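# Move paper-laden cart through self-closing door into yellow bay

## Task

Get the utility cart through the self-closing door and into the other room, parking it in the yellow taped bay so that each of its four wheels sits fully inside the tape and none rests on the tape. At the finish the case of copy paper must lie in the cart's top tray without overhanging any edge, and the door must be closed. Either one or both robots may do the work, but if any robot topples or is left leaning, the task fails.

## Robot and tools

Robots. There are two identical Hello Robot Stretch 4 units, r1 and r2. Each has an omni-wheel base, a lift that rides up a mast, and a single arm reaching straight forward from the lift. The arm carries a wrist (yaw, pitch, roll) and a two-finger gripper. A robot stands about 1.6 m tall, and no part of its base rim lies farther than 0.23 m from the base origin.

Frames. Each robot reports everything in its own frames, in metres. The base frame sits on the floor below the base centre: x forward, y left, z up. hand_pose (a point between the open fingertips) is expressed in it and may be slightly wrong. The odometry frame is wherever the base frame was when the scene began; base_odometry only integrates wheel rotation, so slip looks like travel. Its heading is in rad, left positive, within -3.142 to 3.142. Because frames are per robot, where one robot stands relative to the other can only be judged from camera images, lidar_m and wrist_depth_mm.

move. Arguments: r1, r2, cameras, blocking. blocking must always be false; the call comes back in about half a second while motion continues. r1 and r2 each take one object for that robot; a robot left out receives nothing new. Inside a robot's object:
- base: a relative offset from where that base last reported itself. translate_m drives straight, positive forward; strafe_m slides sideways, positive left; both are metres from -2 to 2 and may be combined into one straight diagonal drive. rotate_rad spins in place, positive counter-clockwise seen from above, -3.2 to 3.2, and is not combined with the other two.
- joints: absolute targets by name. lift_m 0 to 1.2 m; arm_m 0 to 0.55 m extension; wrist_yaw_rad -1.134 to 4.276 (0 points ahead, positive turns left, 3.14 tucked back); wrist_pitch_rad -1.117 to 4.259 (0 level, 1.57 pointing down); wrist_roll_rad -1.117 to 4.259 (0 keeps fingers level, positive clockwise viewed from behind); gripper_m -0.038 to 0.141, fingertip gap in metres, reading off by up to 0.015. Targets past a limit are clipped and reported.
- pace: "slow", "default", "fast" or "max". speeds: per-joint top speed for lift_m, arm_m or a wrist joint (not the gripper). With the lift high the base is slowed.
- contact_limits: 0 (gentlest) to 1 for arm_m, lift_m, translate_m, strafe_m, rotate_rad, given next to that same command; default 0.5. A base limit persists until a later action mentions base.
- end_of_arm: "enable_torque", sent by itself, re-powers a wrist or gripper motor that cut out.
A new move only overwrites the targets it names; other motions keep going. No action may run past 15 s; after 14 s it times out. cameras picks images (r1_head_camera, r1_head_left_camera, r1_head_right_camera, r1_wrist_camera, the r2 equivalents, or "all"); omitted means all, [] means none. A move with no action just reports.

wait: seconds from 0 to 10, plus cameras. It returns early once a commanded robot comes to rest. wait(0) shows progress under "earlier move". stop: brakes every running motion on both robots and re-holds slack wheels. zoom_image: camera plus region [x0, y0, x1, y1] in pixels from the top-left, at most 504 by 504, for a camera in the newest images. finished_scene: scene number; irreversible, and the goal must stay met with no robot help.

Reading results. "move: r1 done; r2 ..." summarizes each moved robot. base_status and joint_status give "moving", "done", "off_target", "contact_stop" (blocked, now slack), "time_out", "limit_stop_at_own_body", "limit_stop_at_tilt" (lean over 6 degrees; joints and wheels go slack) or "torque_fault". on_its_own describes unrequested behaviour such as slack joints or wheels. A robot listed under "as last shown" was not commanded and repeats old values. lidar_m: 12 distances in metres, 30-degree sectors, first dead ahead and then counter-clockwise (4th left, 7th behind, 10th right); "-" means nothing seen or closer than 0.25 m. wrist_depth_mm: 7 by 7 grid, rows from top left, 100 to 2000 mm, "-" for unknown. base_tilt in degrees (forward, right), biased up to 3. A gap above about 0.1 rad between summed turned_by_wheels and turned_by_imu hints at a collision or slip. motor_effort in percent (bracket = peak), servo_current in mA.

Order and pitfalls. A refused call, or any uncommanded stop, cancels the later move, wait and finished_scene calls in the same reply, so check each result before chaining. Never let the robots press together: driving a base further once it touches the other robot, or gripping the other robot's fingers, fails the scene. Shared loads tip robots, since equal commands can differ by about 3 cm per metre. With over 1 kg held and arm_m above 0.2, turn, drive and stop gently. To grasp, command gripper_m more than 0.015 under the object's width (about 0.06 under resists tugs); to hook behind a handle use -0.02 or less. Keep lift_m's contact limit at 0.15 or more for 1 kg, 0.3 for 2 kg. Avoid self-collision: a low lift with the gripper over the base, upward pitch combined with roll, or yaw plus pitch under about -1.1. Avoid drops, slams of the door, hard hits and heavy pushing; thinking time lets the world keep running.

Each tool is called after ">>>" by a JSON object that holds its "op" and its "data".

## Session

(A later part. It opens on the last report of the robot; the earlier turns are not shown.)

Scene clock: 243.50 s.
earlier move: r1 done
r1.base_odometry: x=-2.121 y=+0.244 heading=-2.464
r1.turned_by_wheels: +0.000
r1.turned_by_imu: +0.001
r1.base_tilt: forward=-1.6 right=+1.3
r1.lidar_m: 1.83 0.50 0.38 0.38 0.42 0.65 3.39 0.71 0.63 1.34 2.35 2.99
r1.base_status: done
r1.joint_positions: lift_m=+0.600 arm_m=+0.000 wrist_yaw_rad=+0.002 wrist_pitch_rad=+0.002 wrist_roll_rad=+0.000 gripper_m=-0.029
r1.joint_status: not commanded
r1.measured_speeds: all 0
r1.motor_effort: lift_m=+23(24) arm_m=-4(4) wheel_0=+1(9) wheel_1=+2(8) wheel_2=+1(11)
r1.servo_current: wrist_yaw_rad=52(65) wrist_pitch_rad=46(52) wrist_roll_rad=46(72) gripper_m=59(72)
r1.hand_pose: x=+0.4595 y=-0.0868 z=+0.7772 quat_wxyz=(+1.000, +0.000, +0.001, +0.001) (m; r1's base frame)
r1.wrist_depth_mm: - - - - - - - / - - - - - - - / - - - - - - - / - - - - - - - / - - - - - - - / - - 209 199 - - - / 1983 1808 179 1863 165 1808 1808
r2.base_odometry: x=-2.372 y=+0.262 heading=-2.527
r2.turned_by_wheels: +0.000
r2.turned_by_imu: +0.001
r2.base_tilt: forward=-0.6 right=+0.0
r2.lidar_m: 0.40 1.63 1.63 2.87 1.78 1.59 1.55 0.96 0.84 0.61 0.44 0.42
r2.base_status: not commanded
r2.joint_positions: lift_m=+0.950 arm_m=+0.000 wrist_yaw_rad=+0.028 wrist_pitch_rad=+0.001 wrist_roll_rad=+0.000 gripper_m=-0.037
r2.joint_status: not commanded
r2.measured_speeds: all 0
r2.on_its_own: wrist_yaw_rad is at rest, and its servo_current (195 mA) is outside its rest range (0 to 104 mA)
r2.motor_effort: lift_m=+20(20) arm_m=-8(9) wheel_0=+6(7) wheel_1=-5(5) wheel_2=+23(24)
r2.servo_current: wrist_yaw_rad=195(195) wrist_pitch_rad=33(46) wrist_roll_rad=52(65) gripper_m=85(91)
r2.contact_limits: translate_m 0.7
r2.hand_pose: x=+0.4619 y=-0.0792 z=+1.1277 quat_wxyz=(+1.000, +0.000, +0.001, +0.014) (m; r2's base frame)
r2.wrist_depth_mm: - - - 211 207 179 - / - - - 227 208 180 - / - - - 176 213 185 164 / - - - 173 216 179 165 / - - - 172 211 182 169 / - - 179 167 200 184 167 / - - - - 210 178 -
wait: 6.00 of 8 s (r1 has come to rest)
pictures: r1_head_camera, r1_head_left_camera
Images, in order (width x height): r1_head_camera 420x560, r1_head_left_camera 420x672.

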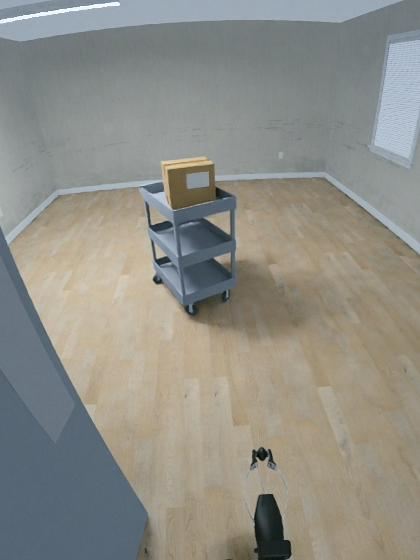

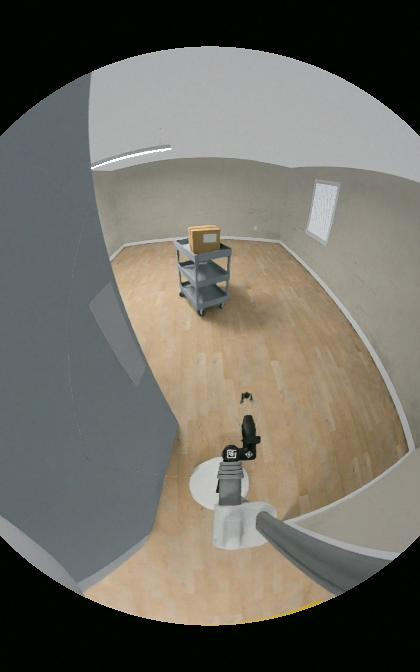

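>>> {"op": "move", "data": {"r1": {"base":{"translate_m":0.9,"strafe_m":-0.5},"joints":{"lift_m":0.689,"wrist_roll_rad":1.57,"gripper_m":0.12},"pace":"fast"}, "blocking": false, "cameras": []}}

>>> {"op": "wait", "data": {"seconds": 6, "cameras": ["r1_head_camera"]}}

>>> {"op": "move", "data": {"r1": {"base":{"translate_m":1.9},"pace":"fast"}, "blocking": false, "cameras": []}}

>>> {"op": "wait", "data": {"seconds": 8, "cameras": ["r1_head_left_camera"]}}

Scene clock: 256.87 s.
move: r1 moving
r1.base_odometry: x=-2.178 y=+0.234 heading=-2.464
r1.turned_by_wheels: +0.000
r1.turned_by_imu: +0.000
r1.base_tilt: forward=-1.6 right=+1.3
r1.lidar_m: 1.80 0.52 0.42 0.40 0.43 0.70 3.47 0.67 0.64 1.51 2.31 3.00
r1.base_status: translate_m moving; strafe_m moving
r1.joint_positions: lift_m=+0.660 arm_m=+0.000 wrist_yaw_rad=+0.002 wrist_pitch_rad=+0.002 wrist_roll_rad=+0.635 gripper_m=-0.004
r1.joint_status: lift_m moving; wrist_roll_rad moving; gripper_m moving
r1.measured_speeds: translate_m=+0.193 strafe_m=-0.108 rotate_rad=-0.001 lift_m=+0.179 arm_m=+0.000 wrist_yaw_rad=+0.000 wrist_pitch_rad=+0.000 wrist_roll_rad=+1.820
r1.motor_effort: lift_m=+25(26) arm_m=-3(4) wheel_0=+11(12) wheel_1=+3(4) wheel_2=-11(11)
r1.servo_current: wrist_yaw_rad=52(59) wrist_pitch_rad=46(46) wrist_roll_rad=104(111) gripper_m=72(85)
r1.hand_pose: x=+0.4595 y=-0.0868 z=+0.8372 quat_wxyz=(+0.950, +0.312, +0.001, +0.001) (m; r1's base frame)
r1.wrist_depth_mm: - - - - - - - / - - - - - - - / - - - - - - - / - - - - - - - / - - - - - - 1661 / - - - 202 - 1661 1336 / - - 181 149 143 1336 1138
r2.base_odometry: x=-2.372 y=+0.262 heading=-2.527
r2.turned_by_wheels: +0.000
r2.turned_by_imu: +0.000
r2.base_tilt: forward=-0.6 right=+0.0
r2.lidar_m: 0.40 1.64 1.63 2.89 1.79 1.58 1.53 0.94 0.84 0.62 0.47 0.42
r2.base_status: not commanded
r2.joint_positions: lift_m=+0.950 arm_m=+0.000 wrist_yaw_rad=+0.028 wrist_pitch_rad=+0.001 wrist_roll_rad=+0.000 gripper_m=-0.037
r2.joint_status: not commanded
r2.measured_speeds: all 0
r2.motor_effort: lift_m=+20(20) arm_m=-8(9) wheel_0=+6(7) wheel_1=-5(5) wheel_2=+23(24)
r2.servo_current: wrist_yaw_rad=195(195) wrist_pitch_rad=46(46) wrist_roll_rad=39(59) gripper_m=85(91)
r2.contact_limits: translate_m 0.7
r2.hand_pose: x=+0.4619 y=-0.0792 z=+1.1277 quat_wxyz=(+1.000, +0.000, +0.001, +0.014) (m; r2's base frame)
r2.wrist_depth_mm: - - - 211 207 179 - / - - - 227 207 180 - / - - - 176 213 184 165 / - - - 173 215 179 165 / - - - 173 211 183 169 / - - 179 167 200 183 167 / - - - - 210 178 -
pictures: none
No camera images: "cameras" was empty.

Scene clock: 260.20 s.
earlier move: r1 done
r1.base_odometry: x=-3.136 y=+0.069 heading=-2.464
r1.turned_by_wheels: +0.000
r1.turned_by_imu: -0.002
r1.base_tilt: forward=-1.6 right=+1.3
r1.lidar_m: 4.50 1.19 3.21 2.98 0.91 1.29 1.27 1.30 1.72 1.72 1.74 2.28
r1.base_status: done
r1.joint_positions: lift_m=+0.689 arm_m=+0.000 wrist_yaw_rad=+0.002 wrist_pitch_rad=+0.002 wrist_roll_rad=+1.568 gripper_m=+0.120
r1.joint_status: all done
r1.measured_speeds: all 0
r1.motor_effort: lift_m=+24(26) arm_m=-3(4) wheel_0=+0(15) wheel_1=+1(5) wheel_2=+1(12)
r1.servo_current: wrist_yaw_rad=39(65) wrist_pitch_rad=39(52) wrist_roll_rad=59(111) gripper_m=46(91)
r1.hand_pose: x=+0.4595 y=-0.0868 z=+0.8662 quat_wxyz=(+0.708, +0.706, +0.001, +0.000) (m; r1's base frame)
r1.wrist_depth_mm: - - - - - 1756 1229 / - - - - - 1708 1229 / - - - - - 1756 1229 / - - - - - 1708 1255 / - - - - - 1756 1255 / - - - - - 214 1255 / - - - 145 - 1983 1281
r2.base_odometry: x=-2.372 y=+0.262 heading=-2.527
r2.turned_by_wheels: +0.000
r2.turned_by_imu: +0.000
r2.base_tilt: forward=-0.6 right=+0.0
r2.lidar_m: 0.40 1.63 1.62 2.88 1.79 1.59 1.51 0.95 0.81 0.63 0.44 0.44
r2.base_status: not commanded
r2.joint_positions: lift_m=+0.950 arm_m=+0.000 wrist_yaw_rad=+0.028 wrist_pitch_rad=+0.001 wrist_roll_rad=+0.000 gripper_m=-0.037
r2.joint_status: not commanded
r2.measured_speeds: all 0
r2.on_its_own: wrist_yaw_rad is at rest, and its servo_current (195 mA) is outside its rest range (0 to 104 mA)
r2.motor_effort: lift_m=+20(20) arm_m=-8(9) wheel_0=+6(7) wheel_1=-5(6) wheel_2=+23(24)
r2.servo_current: wrist_yaw_rad=195(202) wrist_pitch_rad=39(46) wrist_roll_rad=65(65) gripper_m=85(98)
r2.contact_limits: translate_m 0.7
r2.hand_pose: x=+0.4619 y=-0.0792 z=+1.1277 quat_wxyz=(+1.000, +0.000, +0.001, +0.014) (m; r2's base frame)
r2.wrist_depth_mm: - - - 211 207 179 - / - - - 229 208 180 - / - - - 176 214 185 164 / - - - 173 215 179 165 / - - - 172 212 183 170 / - - 179 166 200 184 167 / - - - - 210 178 -
wait: 3.33 of 6 s (r1 has come to rest)
pictures: r1_head_camera
Images, in order (width x height): r1_head_camera 420x560.

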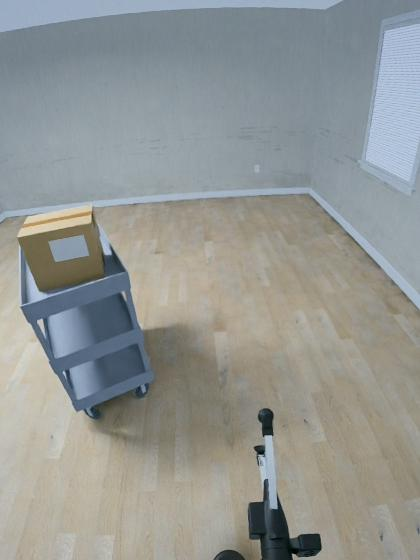

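Scene clock: 260.70 s.
move: r1 moving
r1.base_odometry: x=-3.173 y=+0.039 heading=-2.463
r1.turned_by_wheels: +0.000
r1.turned_by_imu: +0.000
r1.base_tilt: forward=-1.6 right=+1.2
r1.lidar_m: 4.43 1.15 3.20 3.00 0.93 1.27 1.31 1.34 1.76 1.72 1.76 2.29
r1.base_status: translate_m moving
r1.joint_positions: lift_m=+0.689 arm_m=+0.000 wrist_yaw_rad=+0.002 wrist_pitch_rad=+0.002 wrist_roll_rad=+1.568 gripper_m=+0.120
r1.joint_status: not commanded
r1.measured_speeds: translate_m=+0.185 strafe_m=-0.001 rotate_rad=+0.000 lift_m=+0.000 arm_m=+0.000 wrist_yaw_rad=+0.000 wrist_pitch_rad=+0.000 wrist_roll_rad=+0.000
r1.motor_effort: lift_m=+24(24) arm_m=-3(4) wheel_0=+8(9) wheel_1=+7(8) wheel_2=-11(11)
r1.servo_current: wrist_yaw_rad=52(59) wrist_pitch_rad=39(46) wrist_roll_rad=52(52) gripper_m=33(46)
r1.hand_pose: x=+0.4595 y=-0.0868 z=+0.8662 quat_wxyz=(+0.708, +0.706, +0.001, +0.000) (m; r1's base frame)
r1.wrist_depth_mm: - - - - - 1708 1229 / - - - - - 1756 1205 / - - - - - 1756 1229 / - - - - - 1863 1205 / - - - - - 1808 1255 / - - - - - 213 1281 / - - - 144 - 1921 1255
r2.base_odometry: x=-2.372 y=+0.262 heading=-2.527
r2.turned_by_wheels: +0.000
r2.turned_by_imu: +0.000
r2.base_tilt: forward=-0.7 right=+0.0
r2.lidar_m: 0.40 1.64 1.63 2.89 1.80 1.58 1.54 0.94 0.82 0.62 0.44 0.43
r2.base_status: not commanded
r2.joint_positions: lift_m=+0.950 arm_m=+0.000 wrist_yaw_rad=+0.028 wrist_pitch_rad=+0.001 wrist_roll_rad=+0.000 gripper_m=-0.037
r2.joint_status: not commanded
r2.measured_speeds: all 0
r2.motor_effort: lift_m=+20(20) arm_m=-9(9) wheel_0=+6(7) wheel_1=-5(5) wheel_2=+23(24)
r2.servo_current: wrist_yaw_rad=182(195) wrist_pitch_rad=39(52) wrist_roll_rad=46(59) gripper_m=85(91)
r2.contact_limits: translate_m 0.7
r2.hand_pose: x=+0.4619 y=-0.0792 z=+1.1277 quat_wxyz=(+1.000, +0.000, +0.001, +0.014) (m; r2's base frame)
r2.wrist_depth_mm: - - - 211 207 179 - / - - - 228 208 180 - / - - - 175 213 185 165 / - - - 173 215 180 166 / - - - 172 212 182 169 / - - 179 166 200 183 167 / - - - - 210 177 -
pictures: none
No camera images: "cameras" was empty.

Scene clock: 266.30 s.
earlier move: r1 done
r1.base_odometry: x=-4.615 y=-1.124 heading=-2.463
r1.turned_by_wheels: +0.000
r1.turned_by_imu: +0.001
r1.base_tilt: forward=-1.6 right=+1.2
r1.lidar_m: 2.61 2.70 3.36 0.73 0.68 0.73 3.20 2.50 1.69 1.56 1.57 2.06
r1.base_status: done
r1.joint_positions: lift_m=+0.689 arm_m=+0.000 wrist_yaw_rad=+0.002 wrist_pitch_rad=+0.002 wrist_roll_rad=+1.568 gripper_m=+0.120
r1.joint_status: not commanded
r1.measured_speeds: all 0
r1.motor_effort: lift_m=+24(24) arm_m=-3(4) wheel_0=+0(10) wheel_1=+1(9) wheel_2=+2(12)
r1.servo_current: wrist_yaw_rad=65(85) wrist_pitch_rad=46(52) wrist_roll_rad=39(78) gripper_m=46(52)
r1.hand_pose: x=+0.4595 y=-0.0868 z=+0.8662 quat_wxyz=(+0.708, +0.706, +0.001, +0.000) (m; r1's base frame)
r1.wrist_depth_mm: - - - - - 1708 1229 / - - - - - 1756 1229 / - - - - - 1756 1229 / - - - - - 1756 1255 / - - - - - 1863 1255 / - - - - - 213 1255 / - - - 145 - 1983 1281
r2.base_odometry: x=-2.372 y=+0.262 heading=-2.527
r2.turned_by_wheels: +0.000
r2.turned_by_imu: +0.001
r2.base_tilt: forward=-0.7 right=+0.0
r2.lidar_m: 0.39 1.65 1.60 2.89 1.80 1.59 1.56 0.95 0.83 0.63 0.46 0.43
r2.base_status: not commanded
r2.joint_positions: lift_m=+0.950 arm_m=+0.000 wrist_yaw_rad=+0.028 wrist_pitch_rad=+0.001 wrist_roll_rad=+0.000 gripper_m=-0.037
r2.joint_status: not commanded
r2.measured_speeds: all 0
r2.on_its_own: wrist_yaw_rad is at rest, and its servo_current (195 mA) is outside its rest range (0 to 104 mA)
r2.motor_effort: lift_m=+20(20) arm_m=-8(9) wheel_0=+6(7) wheel_1=-5(5) wheel_2=+23(24)
r2.servo_current: wrist_yaw_rad=195(202) wrist_pitch_rad=46(52) wrist_roll_rad=52(65) gripper_m=85(91)
r2.contact_limits: translate_m 0.7
r2.hand_pose: x=+0.4619 y=-0.0792 z=+1.1277 quat_wxyz=(+1.000, +0.000, +0.001, +0.014) (m; r2's base frame)
r2.wrist_depth_mm: - - - 211 207 178 - / - - - 227 208 180 - / - - - 176 214 184 164 / - - - 173 215 179 165 / - - - 172 212 183 169 / - - 179 166 200 183 167 / - - - - 210 178 -
wait: 5.60 of 8 s (r1 has come to rest)
pictures: r1_head_left_camera
Images, in order (width x height): r1_head_left_camera 420x672.

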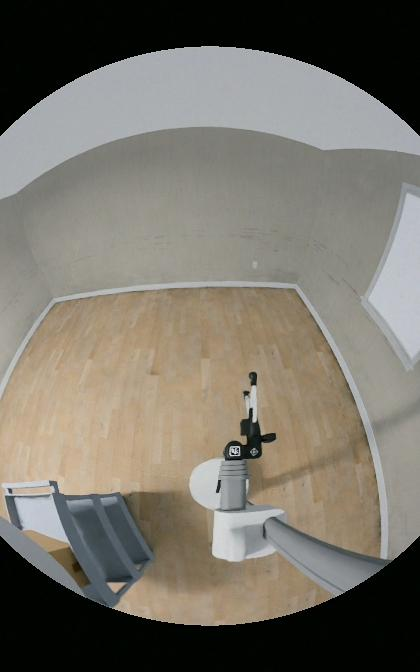

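>>> {"op": "move", "data": {"r1": {"base":{"translate_m":0.95},"pace":"fast"}, "blocking": false, "cameras": []}}

>>> {"op": "wait", "data": {"seconds": 5, "cameras": []}}

>>> {"op": "move", "data": {"r1": {"base":{"rotate_rad":2.8}}, "blocking": false, "cameras": []}}

>>> {"op": "wait", "data": {"seconds": 5, "cameras": ["r1_head_camera","r1_head_right_camera"]}}

Scene clock: 272.87 s.
move: r1 moving
r1.base_odometry: x=-4.652 y=-1.154 heading=-2.463
r1.turned_by_wheels: +0.000
r1.turned_by_imu: +0.000
r1.base_tilt: forward=-1.6 right=+1.3
r1.lidar_m: 2.57 2.62 3.38 0.73 0.71 0.74 3.24 2.46 1.68 1.53 1.57 2.06
r1.base_status: translate_m moving
r1.joint_positions: lift_m=+0.689 arm_m=+0.000 wrist_yaw_rad=+0.002 wrist_pitch_rad=+0.002 wrist_roll_rad=+1.568 gripper_m=+0.120
r1.joint_status: not commanded
r1.measured_speeds: translate_m=+0.184 strafe_m=+0.000 rotate_rad=+0.001 lift_m=+0.000 arm_m=+0.000 wrist_yaw_rad=+0.000 wrist_pitch_rad=+0.000 wrist_roll_rad=+0.000
r1.motor_effort: lift_m=+24(24) arm_m=-4(4) wheel_0=+7(9) wheel_1=+6(8) wheel_2=-11(11)
r1.servo_current: wrist_yaw_rad=52(65) wrist_pitch_rad=46(46) wrist_roll_rad=52(59) gripper_m=46(46)
r1.hand_pose: x=+0.4595 y=-0.0868 z=+0.8662 quat_wxyz=(+0.708, +0.706, +0.001, +0.000) (m; r1's base frame)
r1.wrist_depth_mm: - - - - - 1708 1205 / - - - - - 1808 1229 / - - - - - 1756 1255 / - - - - - 1756 1255 / - - - - - 1863 1281 / - - - - - 213 1255 / - - - 145 - 1921 1281
r2.base_odometry: x=-2.372 y=+0.262 heading=-2.527
r2.turned_by_wheels: +0.000
r2.turned_by_imu: +0.000
r2.base_tilt: forward=-0.6 right=+0.0
r2.lidar_m: 0.42 1.63 1.63 2.89 1.76 1.60 1.55 0.95 0.82 0.62 0.44 0.43
r2.base_status: not commanded
r2.joint_positions: lift_m=+0.950 arm_m=+0.000 wrist_yaw_rad=+0.028 wrist_pitch_rad=+0.001 wrist_roll_rad=+0.000 gripper_m=-0.037
r2.joint_status: not commanded
r2.measured_speeds: all 0
r2.motor_effort: lift_m=+20(20) arm_m=-8(8) wheel_0=+6(7) wheel_1=-5(5) wheel_2=+23(24)
r2.servo_current: wrist_yaw_rad=195(202) wrist_pitch_rad=46(46) wrist_roll_rad=39(59) gripper_m=85(91)
r2.contact_limits: translate_m 0.7
r2.hand_pose: x=+0.4619 y=-0.0792 z=+1.1277 quat_wxyz=(+1.000, +0.000, +0.001, +0.014) (m; r2's base frame)
r2.wrist_depth_mm: - - - 211 206 178 - / - - - 228 209 180 - / - - - 176 214 185 164 / - - - 174 215 179 166 / - - - 172 212 183 169 / - - 179 167 200 184 167 / - - - - 211 178 -
pictures: none
No camera images: "cameras" was empty.

Scene clock: 276.10 s.
earlier move: r1 done
r1.base_odometry: x=-5.355 y=-1.720 heading=-2.463
r1.turned_by_wheels: +0.000
r1.turned_by_imu: +0.001
r1.base_tilt: forward=-1.6 right=+1.3
r1.lidar_m: 1.67 1.73 2.18 3.24 3.29 1.31 1.68 2.35 1.58 1.46 1.49 1.80
r1.base_status: done
r1.joint_positions: lift_m=+0.689 arm_m=+0.000 wrist_yaw_rad=+0.002 wrist_pitch_rad=+0.002 wrist_roll_rad=+1.568 gripper_m=+0.120
r1.joint_status: not commanded
r1.measured_speeds: all 0
r1.motor_effort: lift_m=+24(24) arm_m=-3(4) wheel_0=+2(10) wheel_1=+0(9) wheel_2=+0(12)
r1.servo_current: wrist_yaw_rad=52(72) wrist_pitch_rad=39(59) wrist_roll_rad=46(72) gripper_m=46(52)
r1.hand_pose: x=+0.4595 y=-0.0868 z=+0.8662 quat_wxyz=(+0.708, +0.706, +0.001, +0.000) (m; r1's base frame)
r1.wrist_depth_mm: - - - - - - 1182 / - - - - - - 1255 / - - - - - - 1205 / - - - - - - 1255 / - - - - - - 1255 / - 193 - - 191 197 1255 / - 139 - 144 - - 1281
r2.base_odometry: x=-2.372 y=+0.262 heading=-2.527
r2.turned_by_wheels: +0.000
r2.turned_by_imu: +0.000
r2.base_tilt: forward=-0.6 right=+0.1
r2.lidar_m: 0.39 1.64 1.65 2.84 1.81 1.58 1.51 0.95 0.84 0.61 0.46 0.41
r2.base_status: not commanded
r2.joint_positions: lift_m=+0.950 arm_m=+0.000 wrist_yaw_rad=+0.028 wrist_pitch_rad=+0.001 wrist_roll_rad=+0.000 gripper_m=-0.037
r2.joint_status: not commanded
r2.measured_speeds: all 0
r2.on_its_own: wrist_yaw_rad is at rest, and its servo_current (182 mA) is outside its rest range (0 to 104 mA)
r2.motor_effort: lift_m=+20(20) arm_m=-8(9) wheel_0=+6(7) wheel_1=-5(5) wheel_2=+23(24)
r2.servo_current: wrist_yaw_rad=182(202) wrist_pitch_rad=39(46) wrist_roll_rad=33(72) gripper_m=85(98)
r2.contact_limits: translate_m 0.7
r2.hand_pose: x=+0.4619 y=-0.0792 z=+1.1277 quat_wxyz=(+1.000, +0.000, +0.001, +0.014) (m; r2's base frame)
r2.wrist_depth_mm: - - - 211 207 179 - / - - - 228 208 180 - / - - - 175 214 185 165 / - - - 173 214 179 166 / - - - 172 211 183 169 / - - 179 167 200 184 167 / - - - - 210 178 -
wait: 3.23 of 5 s (r1 has come to rest)
pictures: none
No camera images: "cameras" was empty.

Scene clock: 276.60 s.
move: r1 moving
r1.base_odometry: x=-5.355 y=-1.720 heading=-2.211
r1.turned_by_wheels: +0.252
r1.turned_by_imu: +0.253
r1.base_tilt: forward=-1.6 right=+1.3
r1.lidar_m: 1.66 1.84 2.92 3.24 1.29 1.35 3.64 1.86 1.46 1.45 1.65 1.70
r1.base_status: rotate_rad moving
r1.joint_positions: lift_m=+0.689 arm_m=+0.000 wrist_yaw_rad=+0.002 wrist_pitch_rad=+0.002 wrist_roll_rad=+1.568 gripper_m=+0.120
r1.joint_status: not commanded
r1.measured_speeds: translate_m=+0.000 strafe_m=+0.000 rotate_rad=+0.972 lift_m=+0.000 arm_m=+0.000 wrist_yaw_rad=+0.000 wrist_pitch_rad=+0.000 wrist_roll_rad=+0.000
r1.motor_effort: lift_m=+24(24) arm_m=-3(4) wheel_0=-8(10) wheel_1=-7(8) wheel_2=-7(8)
r1.servo_current: wrist_yaw_rad=46(65) wrist_pitch_rad=39(46) wrist_roll_rad=46(65) gripper_m=46(46)
r1.hand_pose: x=+0.4595 y=-0.0869 z=+0.8662 quat_wxyz=(+0.708, +0.706, +0.001, +0.000) (m; r1's base frame)
r1.wrist_depth_mm: - - - - - - 1205 / - - - - - - 1205 / - - - - - - 1229 / - - - - - - 1229 / - - - - - - 1281 / - 193 - - 191 213 1255 / - 139 - 145 - - 1255
r2.base_odometry: x=-2.372 y=+0.262 heading=-2.527
r2.turned_by_wheels: +0.000
r2.turned_by_imu: +0.000
r2.base_tilt: forward=-0.6 right=+0.0
r2.lidar_m: 0.42 1.65 1.63 2.89 1.79 1.59 1.55 0.94 0.82 0.61 0.46 0.43
r2.base_status: not commanded
r2.joint_positions: lift_m=+0.950 arm_m=+0.000 wrist_yaw_rad=+0.028 wrist_pitch_rad=+0.001 wrist_roll_rad=+0.000 gripper_m=-0.037
r2.joint_status: not commanded
r2.measured_speeds: all 0
r2.motor_effort: lift_m=+20(20) arm_m=-8(9) wheel_0=+7(7) wheel_1=-5(5) wheel_2=+23(24)
r2.servo_current: wrist_yaw_rad=182(189) wrist_pitch_rad=33(39) wrist_roll_rad=52(59) gripper_m=85(85)
r2.contact_limits: translate_m 0.7
r2.hand_pose: x=+0.4619 y=-0.0792 z=+1.1277 quat_wxyz=(+1.000, +0.000, +0.001, +0.014) (m; r2's base frame)
r2.wrist_depth_mm: - - - 210 206 179 - / - - - 228 208 180 - / - - - 176 214 184 164 / - - - 173 216 179 166 / - - - 172 212 183 169 / - - 179 167 200 183 167 / - - - - 211 178 -
pictures: none
No camera images: "cameras" was empty.

Scene clock: 278.80 s.
earlier move: r1 done
r1.base_odometry: x=-5.355 y=-1.720 heading=+0.337
r1.turned_by_wheels: +2.548
r1.turned_by_imu: +2.561
r1.base_tilt: forward=-1.6 right=+1.3
r1.lidar_m: 1.32 4.08 1.98 1.46 1.44 1.56 1.73 1.68 1.82 2.63 3.24 1.40
r1.base_status: done
r1.joint_positions: lift_m=+0.689 arm_m=+0.000 wrist_yaw_rad=+0.002 wrist_pitch_rad=+0.002 wrist_roll_rad=+1.568 gripper_m=+0.120
r1.joint_status: not commanded
r1.measured_speeds: all 0
r1.motor_effort: lift_m=+23(24) arm_m=-4(4) wheel_0=-2(10) wheel_1=-1(9) wheel_2=+0(8)
r1.servo_current: wrist_yaw_rad=65(65) wrist_pitch_rad=46(52) wrist_roll_rad=59(65) gripper_m=39(52)
r1.hand_pose: x=+0.4595 y=-0.0869 z=+0.8662 quat_wxyz=(+0.708, +0.706, +0.001, +0.000) (m; r1's base frame)
r1.wrist_depth_mm: - - - - - 1808 1205 / - - - - - 1537 1229 / - - - 1430 - - 1182 / - - - 1336 - - 1205 / - - - - - 1576 1255 / - - - - - 214 1255 / - - - 145 - 1921 1229
r2.base_odometry: x=-2.372 y=+0.262 heading=-2.527
r2.turned_by_wheels: +0.000
r2.turned_by_imu: +0.000
r2.base_tilt: forward=-0.6 right=+0.0
r2.lidar_m: 0.41 1.68 1.63 2.91 1.80 1.59 1.53 0.94 0.84 0.63 0.43 0.42
r2.base_status: not commanded
r2.joint_positions: lift_m=+0.950 arm_m=+0.000 wrist_yaw_rad=+0.028 wrist_pitch_rad=+0.001 wrist_roll_rad=+0.000 gripper_m=-0.037
r2.joint_status: not commanded
r2.measured_speeds: all 0
r2.on_its_own: wrist_yaw_rad is at rest, and its servo_current (189 mA) is outside its rest range (0 to 104 mA)
r2.motor_effort: lift_m=+20(20) arm_m=-8(9) wheel_0=+6(7) wheel_1=-5(5) wheel_2=+23(24)
r2.servo_current: wrist_yaw_rad=189(195) wrist_pitch_rad=46(46) wrist_roll_rad=39(59) gripper_m=85(91)
r2.contact_limits: translate_m 0.7
r2.hand_pose: x=+0.4619 y=-0.0792 z=+1.1277 quat_wxyz=(+1.000, +0.000, +0.001, +0.014) (m; r2's base frame)
r2.wrist_depth_mm: - - - 211 206 179 - / - - - 228 208 180 - / - - - 176 214 185 164 / - - - 173 216 179 165 / - - - 173 211 183 169 / - - 179 166 200 183 167 / - - - - 209 178 -
wait: 2.20 of 5 s (r1 has come to rest)
pictures: r1_head_camera, r1_head_right_camera
Images, in order (width x height): r1_head_camera 420x560, r1_head_right_camera 420x672.

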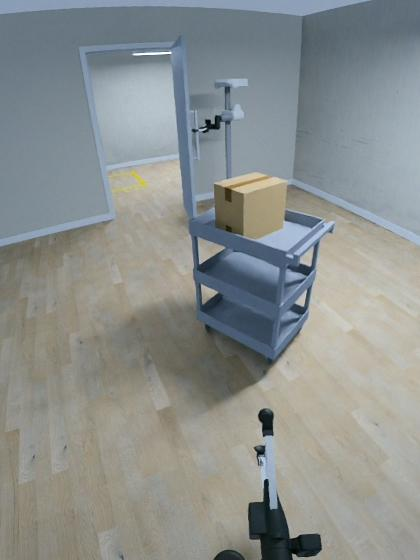

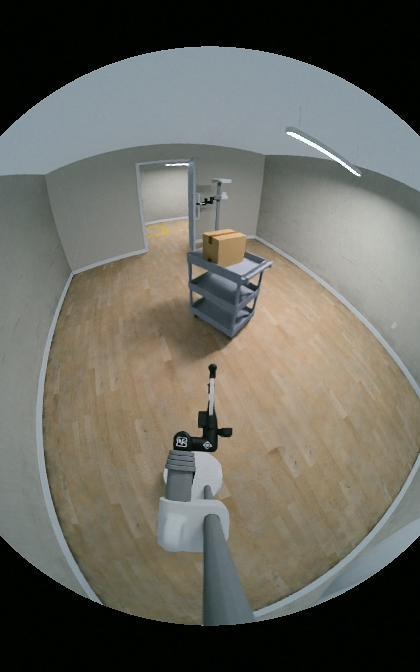

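>>> {"op": "move", "data": {"r1": {"base":{"translate_m":0.72,"strafe_m":-1.05}}, "blocking": false, "cameras": []}}

>>> {"op": "wait", "data": {"seconds": 7, "cameras": []}}

>>> {"op": "move", "data": {"r1": {"base":{"rotate_rad":0.8}}, "blocking": false, "cameras": []}}

>>> {"op": "wait", "data": {"seconds": 3, "cameras": ["r1_head_camera","r1_head_right_camera"]}}

Scene clock: 289.70 s.
move: r1 moving
r1.base_odometry: x=-5.329 y=-1.738 heading=+0.337
r1.turned_by_wheels: +0.000
r1.turned_by_imu: +0.000
r1.base_tilt: forward=-1.6 right=+1.3
r1.lidar_m: 1.26 4.06 2.00 1.50 1.46 1.60 1.72 1.68 1.81 2.62 3.21 1.42
r1.base_status: translate_m moving; strafe_m moving
r1.joint_positions: lift_m=+0.689 arm_m=+0.000 wrist_yaw_rad=+0.002 wrist_pitch_rad=+0.002 wrist_roll_rad=+1.568 gripper_m=+0.120
r1.joint_status: not commanded
r1.measured_speeds: translate_m=+0.070 strafe_m=-0.101 rotate_rad=+0.005 lift_m=+0.000 arm_m=+0.000 wrist_yaw_rad=+0.000 wrist_pitch_rad=+0.000 wrist_roll_rad=+0.000
r1.motor_effort: lift_m=+23(23) arm_m=-4(4) wheel_0=+8(10) wheel_1=-6(7) wheel_2=-6(8)
r1.servo_current: wrist_yaw_rad=52(65) wrist_pitch_rad=33(46) wrist_roll_rad=59(59) gripper_m=46(46)
r1.hand_pose: x=+0.4595 y=-0.0869 z=+0.8662 quat_wxyz=(+0.708, +0.706, +0.001, +0.000) (m; r1's base frame)
r1.wrist_depth_mm: - - - - - 1756 1229 / - - - - - 1618 1255 / - - - - 1182 - 1138 / - - - 1281 - - 1182 / - - - - - 1618 1255 / - - - - 212 213 1255 / - - - 145 - 1921 1255
r2.base_odometry: x=-2.372 y=+0.262 heading=-2.527
r2.turned_by_wheels: +0.000
r2.turned_by_imu: +0.000
r2.base_tilt: forward=-0.7 right=+0.0
r2.lidar_m: 0.39 1.67 1.65 2.88 1.77 1.59 1.54 0.92 0.82 0.64 0.45 0.40
r2.base_status: not commanded
r2.joint_positions: lift_m=+0.950 arm_m=+0.000 wrist_yaw_rad=+0.028 wrist_pitch_rad=+0.001 wrist_roll_rad=+0.000 gripper_m=-0.037
r2.joint_status: not commanded
r2.measured_speeds: all 0
r2.motor_effort: lift_m=+20(20) arm_m=-8(9) wheel_0=+7(7) wheel_1=-5(5) wheel_2=+23(23)
r2.servo_current: wrist_yaw_rad=182(202) wrist_pitch_rad=39(46) wrist_roll_rad=39(65) gripper_m=91(91)
r2.contact_limits: translate_m 0.7
r2.hand_pose: x=+0.4619 y=-0.0792 z=+1.1277 quat_wxyz=(+1.000, +0.000, +0.001, +0.014) (m; r2's base frame)
r2.wrist_depth_mm: - - - 211 206 179 - / - - - 228 208 180 - / - - - 176 213 184 164 / - - - 173 215 179 166 / - - - 172 212 183 170 / - - 178 167 200 183 167 / - - - - 211 178 -
pictures: none
No camera images: "cameras" was empty.

Scene clock: 294.93 s.
earlier move: r1 done
r1.base_odometry: x=-4.328 y=-2.473 heading=+0.336
r1.turned_by_wheels: +0.000
r1.turned_by_imu: -0.005
r1.base_tilt: forward=-1.5 right=+1.3
r1.lidar_m: 3.03 0.91 0.88 2.78 2.68 2.54 1.94 1.88 2.01 2.05 1.98 2.13
r1.base_status: done
r1.joint_positions: lift_m=+0.689 arm_m=+0.000 wrist_yaw_rad=+0.002 wrist_pitch_rad=+0.002 wrist_roll_rad=+1.568 gripper_m=+0.120
r1.joint_status: not commanded
r1.measured_speeds: all 0
r1.motor_effort: lift_m=+23(23) arm_m=-4(4) wheel_0=+0(12) wheel_1=-2(7) wheel_2=-1(8)
r1.servo_current: wrist_yaw_rad=59(72) wrist_pitch_rad=46(59) wrist_roll_rad=59(65) gripper_m=46(52)
r1.hand_pose: x=+0.4595 y=-0.0869 z=+0.8662 quat_wxyz=(+0.708, +0.706, +0.001, +0.000) (m; r1's base frame)
r1.wrist_depth_mm: - - - - - 1661 1205 / - - - - - 1708 1205 / - - - - - 1756 1229 / - - - - - 1808 1229 / - - - - - 1808 1229 / - - - - - 214 1255 / - - - 145 - 1983 1281
r2.base_odometry: x=-2.372 y=+0.262 heading=-2.527
r2.turned_by_wheels: +0.000
r2.turned_by_imu: +0.001
r2.base_tilt: forward=-0.7 right=+0.0
r2.lidar_m: 0.41 1.64 1.60 2.86 1.78 1.60 1.51 0.96 0.85 0.63 0.45 0.43
r2.base_status: not commanded
r2.joint_positions: lift_m=+0.950 arm_m=+0.000 wrist_yaw_rad=+0.028 wrist_pitch_rad=+0.001 wrist_roll_rad=+0.000 gripper_m=-0.037
r2.joint_status: not commanded
r2.measured_speeds: all 0
r2.on_its_own: wrist_yaw_rad is at rest, and its servo_current (189 mA) is outside its rest range (0 to 104 mA)
r2.motor_effort: lift_m=+20(20) arm_m=-9(9) wheel_0=+7(7) wheel_1=-5(5) wheel_2=+23(24)
r2.servo_current: wrist_yaw_rad=189(202) wrist_pitch_rad=39(52) wrist_roll_rad=46(65) gripper_m=85(91)
r2.contact_limits: translate_m 0.7
r2.hand_pose: x=+0.4619 y=-0.0792 z=+1.1277 quat_wxyz=(+1.000, +0.000, +0.001, +0.014) (m; r2's base frame)
r2.wrist_depth_mm: - - - 211 207 179 - / - - - 228 208 180 - / - - - 176 214 185 164 / - - - 173 215 179 165 / - - - 173 212 183 169 / - - 179 167 200 184 167 / - - - - 211 178 -
wait: 5.23 of 7 s (r1 has come to rest)
pictures: none
No camera images: "cameras" was empty.

Scene clock: 295.43 s.
move: r1 moving
r1.base_odometry: x=-4.328 y=-2.473 heading=+0.589
r1.turned_by_wheels: +0.253
r1.turned_by_imu: +0.253
r1.base_tilt: forward=-1.6 right=+1.3
r1.lidar_m: 0.95 0.88 3.04 2.68 2.69 2.11 1.87 1.91 2.25 1.98 2.00 2.40
r1.base_status: rotate_rad moving
r1.joint_positions: lift_m=+0.689 arm_m=+0.000 wrist_yaw_rad=+0.002 wrist_pitch_rad=+0.002 wrist_roll_rad=+1.568 gripper_m=+0.120
r1.joint_status: not commanded
r1.measured_speeds: translate_m=+0.001 strafe_m=-0.002 rotate_rad=+0.975 lift_m=+0.000 arm_m=+0.000 wrist_yaw_rad=+0.000 wrist_pitch_rad=+0.000 wrist_roll_rad=+0.000
r1.motor_effort: lift_m=+23(23) arm_m=-4(4) wheel_0=-7(8) wheel_1=-6(8) wheel_2=-7(7)
r1.servo_current: wrist_yaw_rad=59(59) wrist_pitch_rad=39(52) wrist_roll_rad=39(65) gripper_m=39(46)
r1.hand_pose: x=+0.4595 y=-0.0869 z=+0.8662 quat_wxyz=(+0.708, +0.706, +0.001, +0.000) (m; r1's base frame)
r1.wrist_depth_mm: - - - - - 1708 1205 / - - - - - 1756 1205 / - - - - - 1808 1229 / - - - - - 1756 1229 / - - - - - 1808 1255 / - - - - - 213 1255 / - - - 145 - 1921 1229
r2.base_odometry: x=-2.372 y=+0.262 heading=-2.527
r2.turned_by_wheels: +0.000
r2.turned_by_imu: +0.000
r2.base_tilt: forward=-0.6 right=+0.1
r2.lidar_m: 0.41 1.67 1.62 2.89 1.80 1.59 1.55 0.97 0.82 0.61 0.44 0.42
r2.base_status: not commanded
r2.joint_positions: lift_m=+0.950 arm_m=+0.000 wrist_yaw_rad=+0.028 wrist_pitch_rad=+0.001 wrist_roll_rad=+0.000 gripper_m=-0.037
r2.joint_status: not commanded
r2.measured_speeds: all 0
r2.motor_effort: lift_m=+20(20) arm_m=-8(9) wheel_0=+6(7) wheel_1=-4(5) wheel_2=+23(24)
r2.servo_current: wrist_yaw_rad=182(195) wrist_pitch_rad=39(46) wrist_roll_rad=46(59) gripper_m=85(91)
r2.contact_limits: translate_m 0.7
r2.hand_pose: x=+0.4619 y=-0.0792 z=+1.1277 quat_wxyz=(+1.000, +0.000, +0.001, +0.014) (m; r2's base frame)
r2.wrist_depth_mm: - - - 211 206 178 - / - - - 228 208 180 - / - - - 176 214 184 164 / - - - 173 214 179 165 / - - - 173 211 183 169 / - - 179 167 200 184 167 / - - - - 210 178 -
pictures: none
No camera images: "cameras" was empty.

Scene clock: 296.50 s.
earlier move: r1 done
r1.base_odometry: x=-4.328 y=-2.473 heading=+1.136
r1.turned_by_wheels: +0.547
r1.turned_by_imu: +0.550
r1.base_tilt: forward=-1.6 right=+1.3
r1.lidar_m: 0.88 3.03 2.70 2.72 2.06 1.86 1.88 2.26 2.00 2.02 2.47 0.97
r1.base_status: done
r1.joint_positions: lift_m=+0.689 arm_m=+0.000 wrist_yaw_rad=+0.002 wrist_pitch_rad=+0.002 wrist_roll_rad=+1.568 gripper_m=+0.120
r1.joint_status: not commanded
r1.measured_speeds: all 0
r1.motor_effort: lift_m=+23(23) arm_m=-4(4) wheel_0=-2(8) wheel_1=-1(10) wheel_2=-1(7)
r1.servo_current: wrist_yaw_rad=72(72) wrist_pitch_rad=46(52) wrist_roll_rad=46(65) gripper_m=39(46)
r1.hand_pose: x=+0.4595 y=-0.0869 z=+0.8662 quat_wxyz=(+0.708, +0.706, +0.001, +0.000) (m; r1's base frame)
r1.wrist_depth_mm: - - - - - 1661 1229 / - - - - - 1618 1205 / - - - - - 750 - / - - 960 960 - 759 - / - - 976 976 - 741 - / - - 976 - 210 213 1255 / - - - 145 - 1983 1255
r2.base_odometry: x=-2.372 y=+0.262 heading=-2.527
r2.turned_by_wheels: +0.000
r2.turned_by_imu: +0.000
r2.base_tilt: forward=-0.6 right=+0.0
r2.lidar_m: 0.38 1.66 1.61 2.89 1.77 1.60 1.54 0.95 0.82 0.64 0.45 0.44
r2.base_status: not commanded
r2.joint_positions: lift_m=+0.950 arm_m=+0.000 wrist_yaw_rad=+0.028 wrist_pitch_rad=+0.001 wrist_roll_rad=+0.000 gripper_m=-0.037
r2.joint_status: not commanded
r2.measured_speeds: all 0
r2.on_its_own: wrist_yaw_rad is at rest, and its servo_current (189 mA) is outside its rest range (0 to 104 mA)
r2.motor_effort: lift_m=+20(20) arm_m=-8(9) wheel_0=+7(7) wheel_1=-5(5) wheel_2=+23(24)
r2.servo_current: wrist_yaw_rad=189(202) wrist_pitch_rad=46(46) wrist_roll_rad=52(59) gripper_m=91(91)
r2.contact_limits: translate_m 0.7
r2.hand_pose: x=+0.4619 y=-0.0792 z=+1.1277 quat_wxyz=(+1.000, +0.000, +0.001, +0.014) (m; r2's base frame)
r2.wrist_depth_mm: - - - 211 207 178 - / - - - 228 208 180 - / - - - 176 213 185 164 / - - - 173 214 179 166 / - - - 172 212 183 169 / - - 179 167 200 184 167 / - - - - 210 178 -
wait: 1.07 of 3 s (r1 has come to rest)
pictures: r1_head_camera, r1_head_right_camera
Images, in order (width x height): r1_head_camera 420x560, r1_head_right_camera 420x672.

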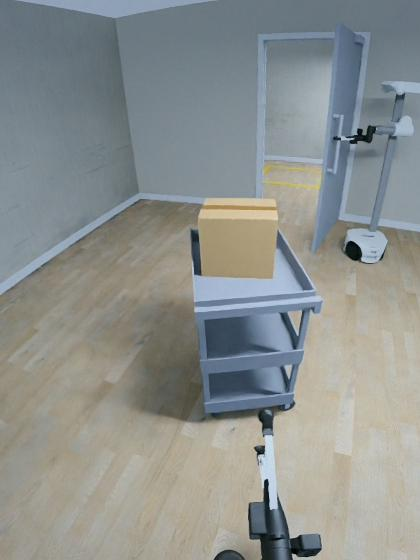

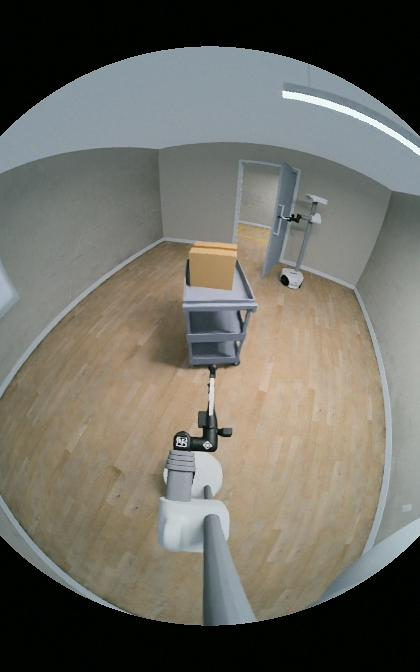

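>>> {"op": "move", "data": {"r1": {"base":{"translate_m":0.3,"strafe_m":-0.045},"pace":"slow"}, "blocking": false, "cameras": []}}

>>> {"op": "wait", "data": {"seconds": 6, "cameras": ["r1_head_camera","r1_wrist_camera"]}}

Scene clock: 302.23 s.
move: r1 moving
r1.base_odometry: x=-4.321 y=-2.463 heading=+1.136
r1.turned_by_wheels: +0.000
r1.turned_by_imu: +0.000
r1.base_tilt: forward=-1.6 right=+1.2
r1.lidar_m: 0.86 3.00 2.68 2.70 2.09 1.87 1.87 2.25 2.00 2.02 2.48 0.95
r1.base_status: translate_m moving; strafe_m moving
r1.joint_positions: lift_m=+0.689 arm_m=+0.000 wrist_yaw_rad=+0.002 wrist_pitch_rad=+0.002 wrist_roll_rad=+1.568 gripper_m=+0.120
r1.joint_status: not commanded
r1.measured_speeds: translate_m=+0.048 strafe_m=-0.007 rotate_rad=-0.001 lift_m=+0.000 arm_m=+0.000 wrist_yaw_rad=+0.000 wrist_pitch_rad=+0.000 wrist_roll_rad=+0.000
r1.motor_effort: lift_m=+23(23) arm_m=-4(4) wheel_0=+5(6) wheel_1=+2(6) wheel_2=-5(7)
r1.servo_current: wrist_yaw_rad=65(65) wrist_pitch_rad=46(46) wrist_roll_rad=46(59) gripper_m=46(52)
r1.hand_pose: x=+0.4595 y=-0.0869 z=+0.8662 quat_wxyz=(+0.708, +0.706, +0.001, +0.000) (m; r1's base frame)
r1.wrist_depth_mm: - - - - - 1756 1205 / - - - - - 1576 1205 / - - - - - 759 - / - - 960 946 - 750 - / - - 960 976 - 741 - / - - 976 - 210 211 1255 / - - - 144 - 1983 1255
r2.base_odometry: x=-2.372 y=+0.262 heading=-2.527
r2.turned_by_wheels: +0.000
r2.turned_by_imu: +0.000
r2.base_tilt: forward=-0.6 right=+0.0
r2.lidar_m: 0.37 1.63 1.61 2.88 1.79 1.58 1.54 0.94 0.85 0.59 0.44 0.41
r2.base_status: not commanded
r2.joint_positions: lift_m=+0.950 arm_m=+0.000 wrist_yaw_rad=+0.028 wrist_pitch_rad=+0.001 wrist_roll_rad=+0.000 gripper_m=-0.037
r2.joint_status: not commanded
r2.measured_speeds: all 0
r2.motor_effort: lift_m=+20(20) arm_m=-8(9) wheel_0=+6(7) wheel_1=-5(5) wheel_2=+23(23)
r2.servo_current: wrist_yaw_rad=195(195) wrist_pitch_rad=39(46) wrist_roll_rad=46(59) gripper_m=85(85)
r2.contact_limits: translate_m 0.7
r2.hand_pose: x=+0.4619 y=-0.0792 z=+1.1277 quat_wxyz=(+1.000, +0.000, +0.001, +0.014) (m; r2's base frame)
r2.wrist_depth_mm: - - - 211 206 179 - / - - - 228 208 180 - / - - - 176 213 184 164 / - - - 173 215 179 165 / - - - 172 212 183 169 / - - 179 167 200 183 167 / - - - - 210 178 -
pictures: none
No camera images: "cameras" was empty.

Scene clock: 306.03 s.
earlier move: r1 done
r1.base_odometry: x=-4.161 y=-2.220 heading=+1.136
r1.turned_by_wheels: +0.000
r1.turned_by_imu: +0.000
r1.base_tilt: forward=-1.6 right=+1.3
r1.lidar_m: 0.59 2.96 2.64 2.65 2.43 2.16 2.17 2.30 2.07 2.06 2.55 0.66
r1.base_status: done
r1.joint_positions: lift_m=+0.689 arm_m=+0.000 wrist_yaw_rad=+0.002 wrist_pitch_rad=+0.002 wrist_roll_rad=+1.568 gripper_m=+0.120
r1.joint_status: not commanded
r1.measured_speeds: all 0
r1.motor_effort: lift_m=+23(23) arm_m=-4(4) wheel_0=+3(8) wheel_1=+3(6) wheel_2=-3(7)
r1.servo_current: wrist_yaw_rad=59(72) wrist_pitch_rad=33(52) wrist_roll_rad=65(72) gripper_m=39(52)
r1.hand_pose: x=+0.4595 y=-0.0869 z=+0.8662 quat_wxyz=(+0.708, +0.706, +0.001, +0.000) (m; r1's base frame)
r1.wrist_depth_mm: - - - - - 1708 1205 / - - - - 496 500 484 / - - - - - - - / - - 661 661 - - - / - - 676 661 455 - - / - - 676 683 198 197 - / - - - 145 - - -
r2.base_odometry: x=-2.372 y=+0.262 heading=-2.527
r2.turned_by_wheels: +0.000
r2.turned_by_imu: +0.001
r2.base_tilt: forward=-0.7 right=+0.0
r2.lidar_m: 0.40 1.63 1.63 2.89 1.78 1.59 1.54 0.94 0.83 0.64 0.47 0.42
r2.base_status: not commanded
r2.joint_positions: lift_m=+0.950 arm_m=+0.000 wrist_yaw_rad=+0.028 wrist_pitch_rad=+0.001 wrist_roll_rad=+0.000 gripper_m=-0.037
r2.joint_status: not commanded
r2.measured_speeds: all 0
r2.on_its_own: wrist_yaw_rad is at rest, and its servo_current (182 mA) is outside its rest range (0 to 104 mA)
r2.motor_effort: lift_m=+20(20) arm_m=-8(9) wheel_0=+6(7) wheel_1=-5(5) wheel_2=+23(24)
r2.servo_current: wrist_yaw_rad=182(202) wrist_pitch_rad=33(46) wrist_roll_rad=59(59) gripper_m=85(91)
r2.contact_limits: translate_m 0.7
r2.hand_pose: x=+0.4619 y=-0.0792 z=+1.1277 quat_wxyz=(+1.000, +0.000, +0.001, +0.014) (m; r2's base frame)
r2.wrist_depth_mm: - - - 211 206 178 - / - - - 227 208 180 - / - - - 176 214 185 165 / - - - 173 215 179 165 / - - - 172 212 183 169 / - - 179 167 200 184 167 / - - - - 211 178 -
wait: 3.80 of 6 s (r1 has come to rest)
pictures: r1_head_camera, r1_wrist_camera
Images, in order (width x height): r1_head_camera 420x560, r1_wrist_camera 616x392.

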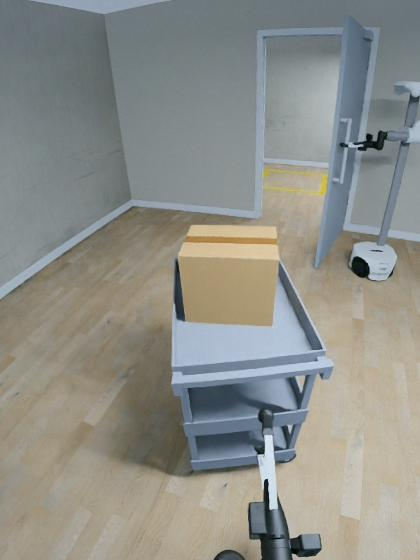

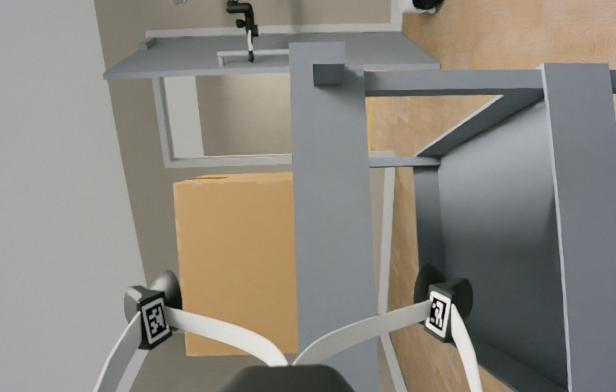

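>>> {"op": "move", "data": {"r1": {"base":{"translate_m":0.17},"pace":"slow","contact_limits":{"translate_m":0.2}}, "blocking": false, "cameras": []}}

>>> {"op": "wait", "data": {"seconds": 4, "cameras": ["r1_head_camera","r1_wrist_camera"]}}

Scene clock: 313.20 s.
move: r1 moving
r1.base_odometry: x=-4.156 y=-2.209 heading=+1.137
r1.turned_by_wheels: +0.000
r1.turned_by_imu: +0.000
r1.base_tilt: forward=-1.6 right=+1.3
r1.lidar_m: 0.59 2.97 2.63 2.64 2.41 2.18 2.19 2.31 2.05 2.08 2.56 0.62
r1.base_status: translate_m moving
r1.joint_positions: lift_m=+0.689 arm_m=+0.000 wrist_yaw_rad=+0.002 wrist_pitch_rad=+0.002 wrist_roll_rad=+1.568 gripper_m=+0.120
r1.joint_status: not commanded
r1.measured_speeds: translate_m=+0.048 strafe_m=+0.000 rotate_rad=+0.000 lift_m=+0.000 arm_m=+0.000 wrist_yaw_rad=+0.000 wrist_pitch_rad=+0.000 wrist_roll_rad=+0.000
r1.motor_effort: lift_m=+23(23) arm_m=-4(4) wheel_0=+5(5) wheel_1=+3(5) wheel_2=-5(7)
r1.servo_current: wrist_yaw_rad=52(59) wrist_pitch_rad=46(46) wrist_roll_rad=39(59) gripper_m=52(52)
r1.contact_limits: translate_m 0.2
r1.hand_pose: x=+0.4595 y=-0.0869 z=+0.8662 quat_wxyz=(+0.708, +0.706, +0.001, +0.000) (m; r1's base frame)
r1.wrist_depth_mm: - - - - - 1708 1182 / - - - - 469 647 466 / - - - - - - - / - - 647 640 - - - / - - 661 654 445 - - / - - 668 668 195 196 - / - - - 145 - - -
r2.base_odometry: x=-2.372 y=+0.262 heading=-2.527
r2.turned_by_wheels: +0.000
r2.turned_by_imu: +0.000
r2.base_tilt: forward=-0.6 right=+0.0
r2.lidar_m: 0.40 1.64 1.65 2.89 1.79 1.58 1.54 0.95 0.84 0.62 0.43 0.42
r2.base_status: not commanded
r2.joint_positions: lift_m=+0.950 arm_m=+0.000 wrist_yaw_rad=+0.028 wrist_pitch_rad=+0.001 wrist_roll_rad=+0.000 gripper_m=-0.037
r2.joint_status: not commanded
r2.measured_speeds: all 0
r2.motor_effort: lift_m=+20(20) arm_m=-8(8) wheel_0=+7(7) wheel_1=-5(5) wheel_2=+23(23)
r2.servo_current: wrist_yaw_rad=195(202) wrist_pitch_rad=39(46) wrist_roll_rad=52(52) gripper_m=85(91)
r2.contact_limits: translate_m 0.7
r2.hand_pose: x=+0.4619 y=-0.0792 z=+1.1277 quat_wxyz=(+1.000, +0.000, +0.001, +0.014) (m; r2's base frame)
r2.wrist_depth_mm: - - - 211 206 179 - / - - - 228 208 180 - / - - - 176 214 185 164 / - - - 173 215 179 166 / - - - 172 212 183 168 / - - 179 167 200 184 167 / - - - - 211 178 -
pictures: none
No camera images: "cameras" was empty.

Scene clock: 315.67 s.
earlier move: r1 done
r1.base_odometry: x=-4.090 y=-2.066 heading=+1.137
r1.turned_by_wheels: +0.000
r1.turned_by_imu: +0.000
r1.base_tilt: forward=-1.6 right=+1.2
r1.lidar_m: 0.42 0.44 2.58 2.61 2.60 2.31 2.33 2.32 2.12 2.15 2.60 0.46
r1.base_status: done
r1.joint_positions: lift_m=+0.689 arm_m=+0.000 wrist_yaw_rad=+0.002 wrist_pitch_rad=+0.002 wrist_roll_rad=+1.568 gripper_m=+0.120
r1.joint_status: not commanded
r1.measured_speeds: all 0
r1.motor_effort: lift_m=+23(23) arm_m=-4(4) wheel_0=+4(8) wheel_1=+2(6) wheel_2=-2(7)
r1.servo_current: wrist_yaw_rad=39(78) wrist_pitch_rad=46(52) wrist_roll_rad=39(65) gripper_m=46(52)
r1.contact_limits: translate_m 0.2
r1.hand_pose: x=+0.4595 y=-0.0869 z=+0.8662 quat_wxyz=(+0.708, +0.706, +0.001, +0.000) (m; r1's base frame)
r1.wrist_depth_mm: - - - - 312 317 317 / - - - - 303 1808 - / - - - - 298 1921 - / - - 492 233 293 - - / - - 500 496 287 - - / - 500 504 227 191 196 - / - 517 521 145 281 - -
r2.base_odometry: x=-2.372 y=+0.262 heading=-2.527
r2.turned_by_wheels: +0.000
r2.turned_by_imu: +0.000
r2.base_tilt: forward=-0.6 right=+0.1
r2.lidar_m: 0.40 1.63 1.62 2.87 1.79 1.57 1.54 0.95 0.85 0.60 0.46 0.43
r2.base_status: not commanded
r2.joint_positions: lift_m=+0.950 arm_m=+0.000 wrist_yaw_rad=+0.028 wrist_pitch_rad=+0.001 wrist_roll_rad=+0.000 gripper_m=-0.037
r2.joint_status: not commanded
r2.measured_speeds: all 0
r2.on_its_own: wrist_yaw_rad is at rest, and its servo_current (195 mA) is outside its rest range (0 to 104 mA)
r2.motor_effort: lift_m=+20(20) arm_m=-8(9) wheel_0=+7(7) wheel_1=-5(5) wheel_2=+23(24)
r2.servo_current: wrist_yaw_rad=195(202) wrist_pitch_rad=39(46) wrist_roll_rad=46(65) gripper_m=85(91)
r2.contact_limits: translate_m 0.7
r2.hand_pose: x=+0.4619 y=-0.0792 z=+1.1277 quat_wxyz=(+1.000, +0.000, +0.001, +0.014) (m; r2's base frame)
r2.wrist_depth_mm: - - - 211 206 179 - / - - - 228 208 180 - / - - - 176 214 184 165 / - - - 173 216 180 165 / - - - 172 212 183 169 / - - 179 167 200 184 167 / - - - - 211 178 -
wait: 2.47 of 4 s (r1 has come to rest)
pictures: r1_head_camera, r1_wrist_camera
Images, in order (width x height): r1_head_camera 420x560, r1_wrist_camera 616x392.

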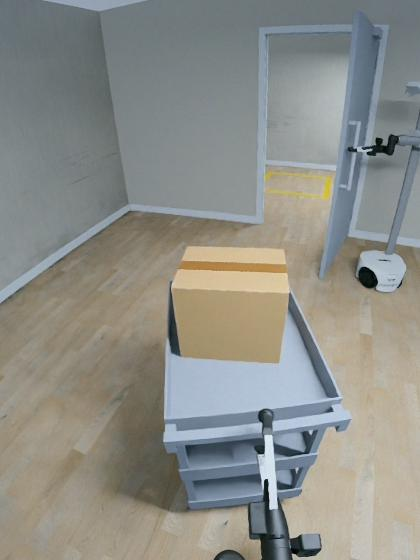

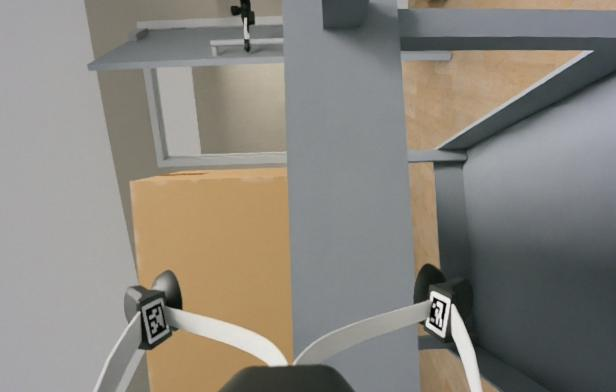

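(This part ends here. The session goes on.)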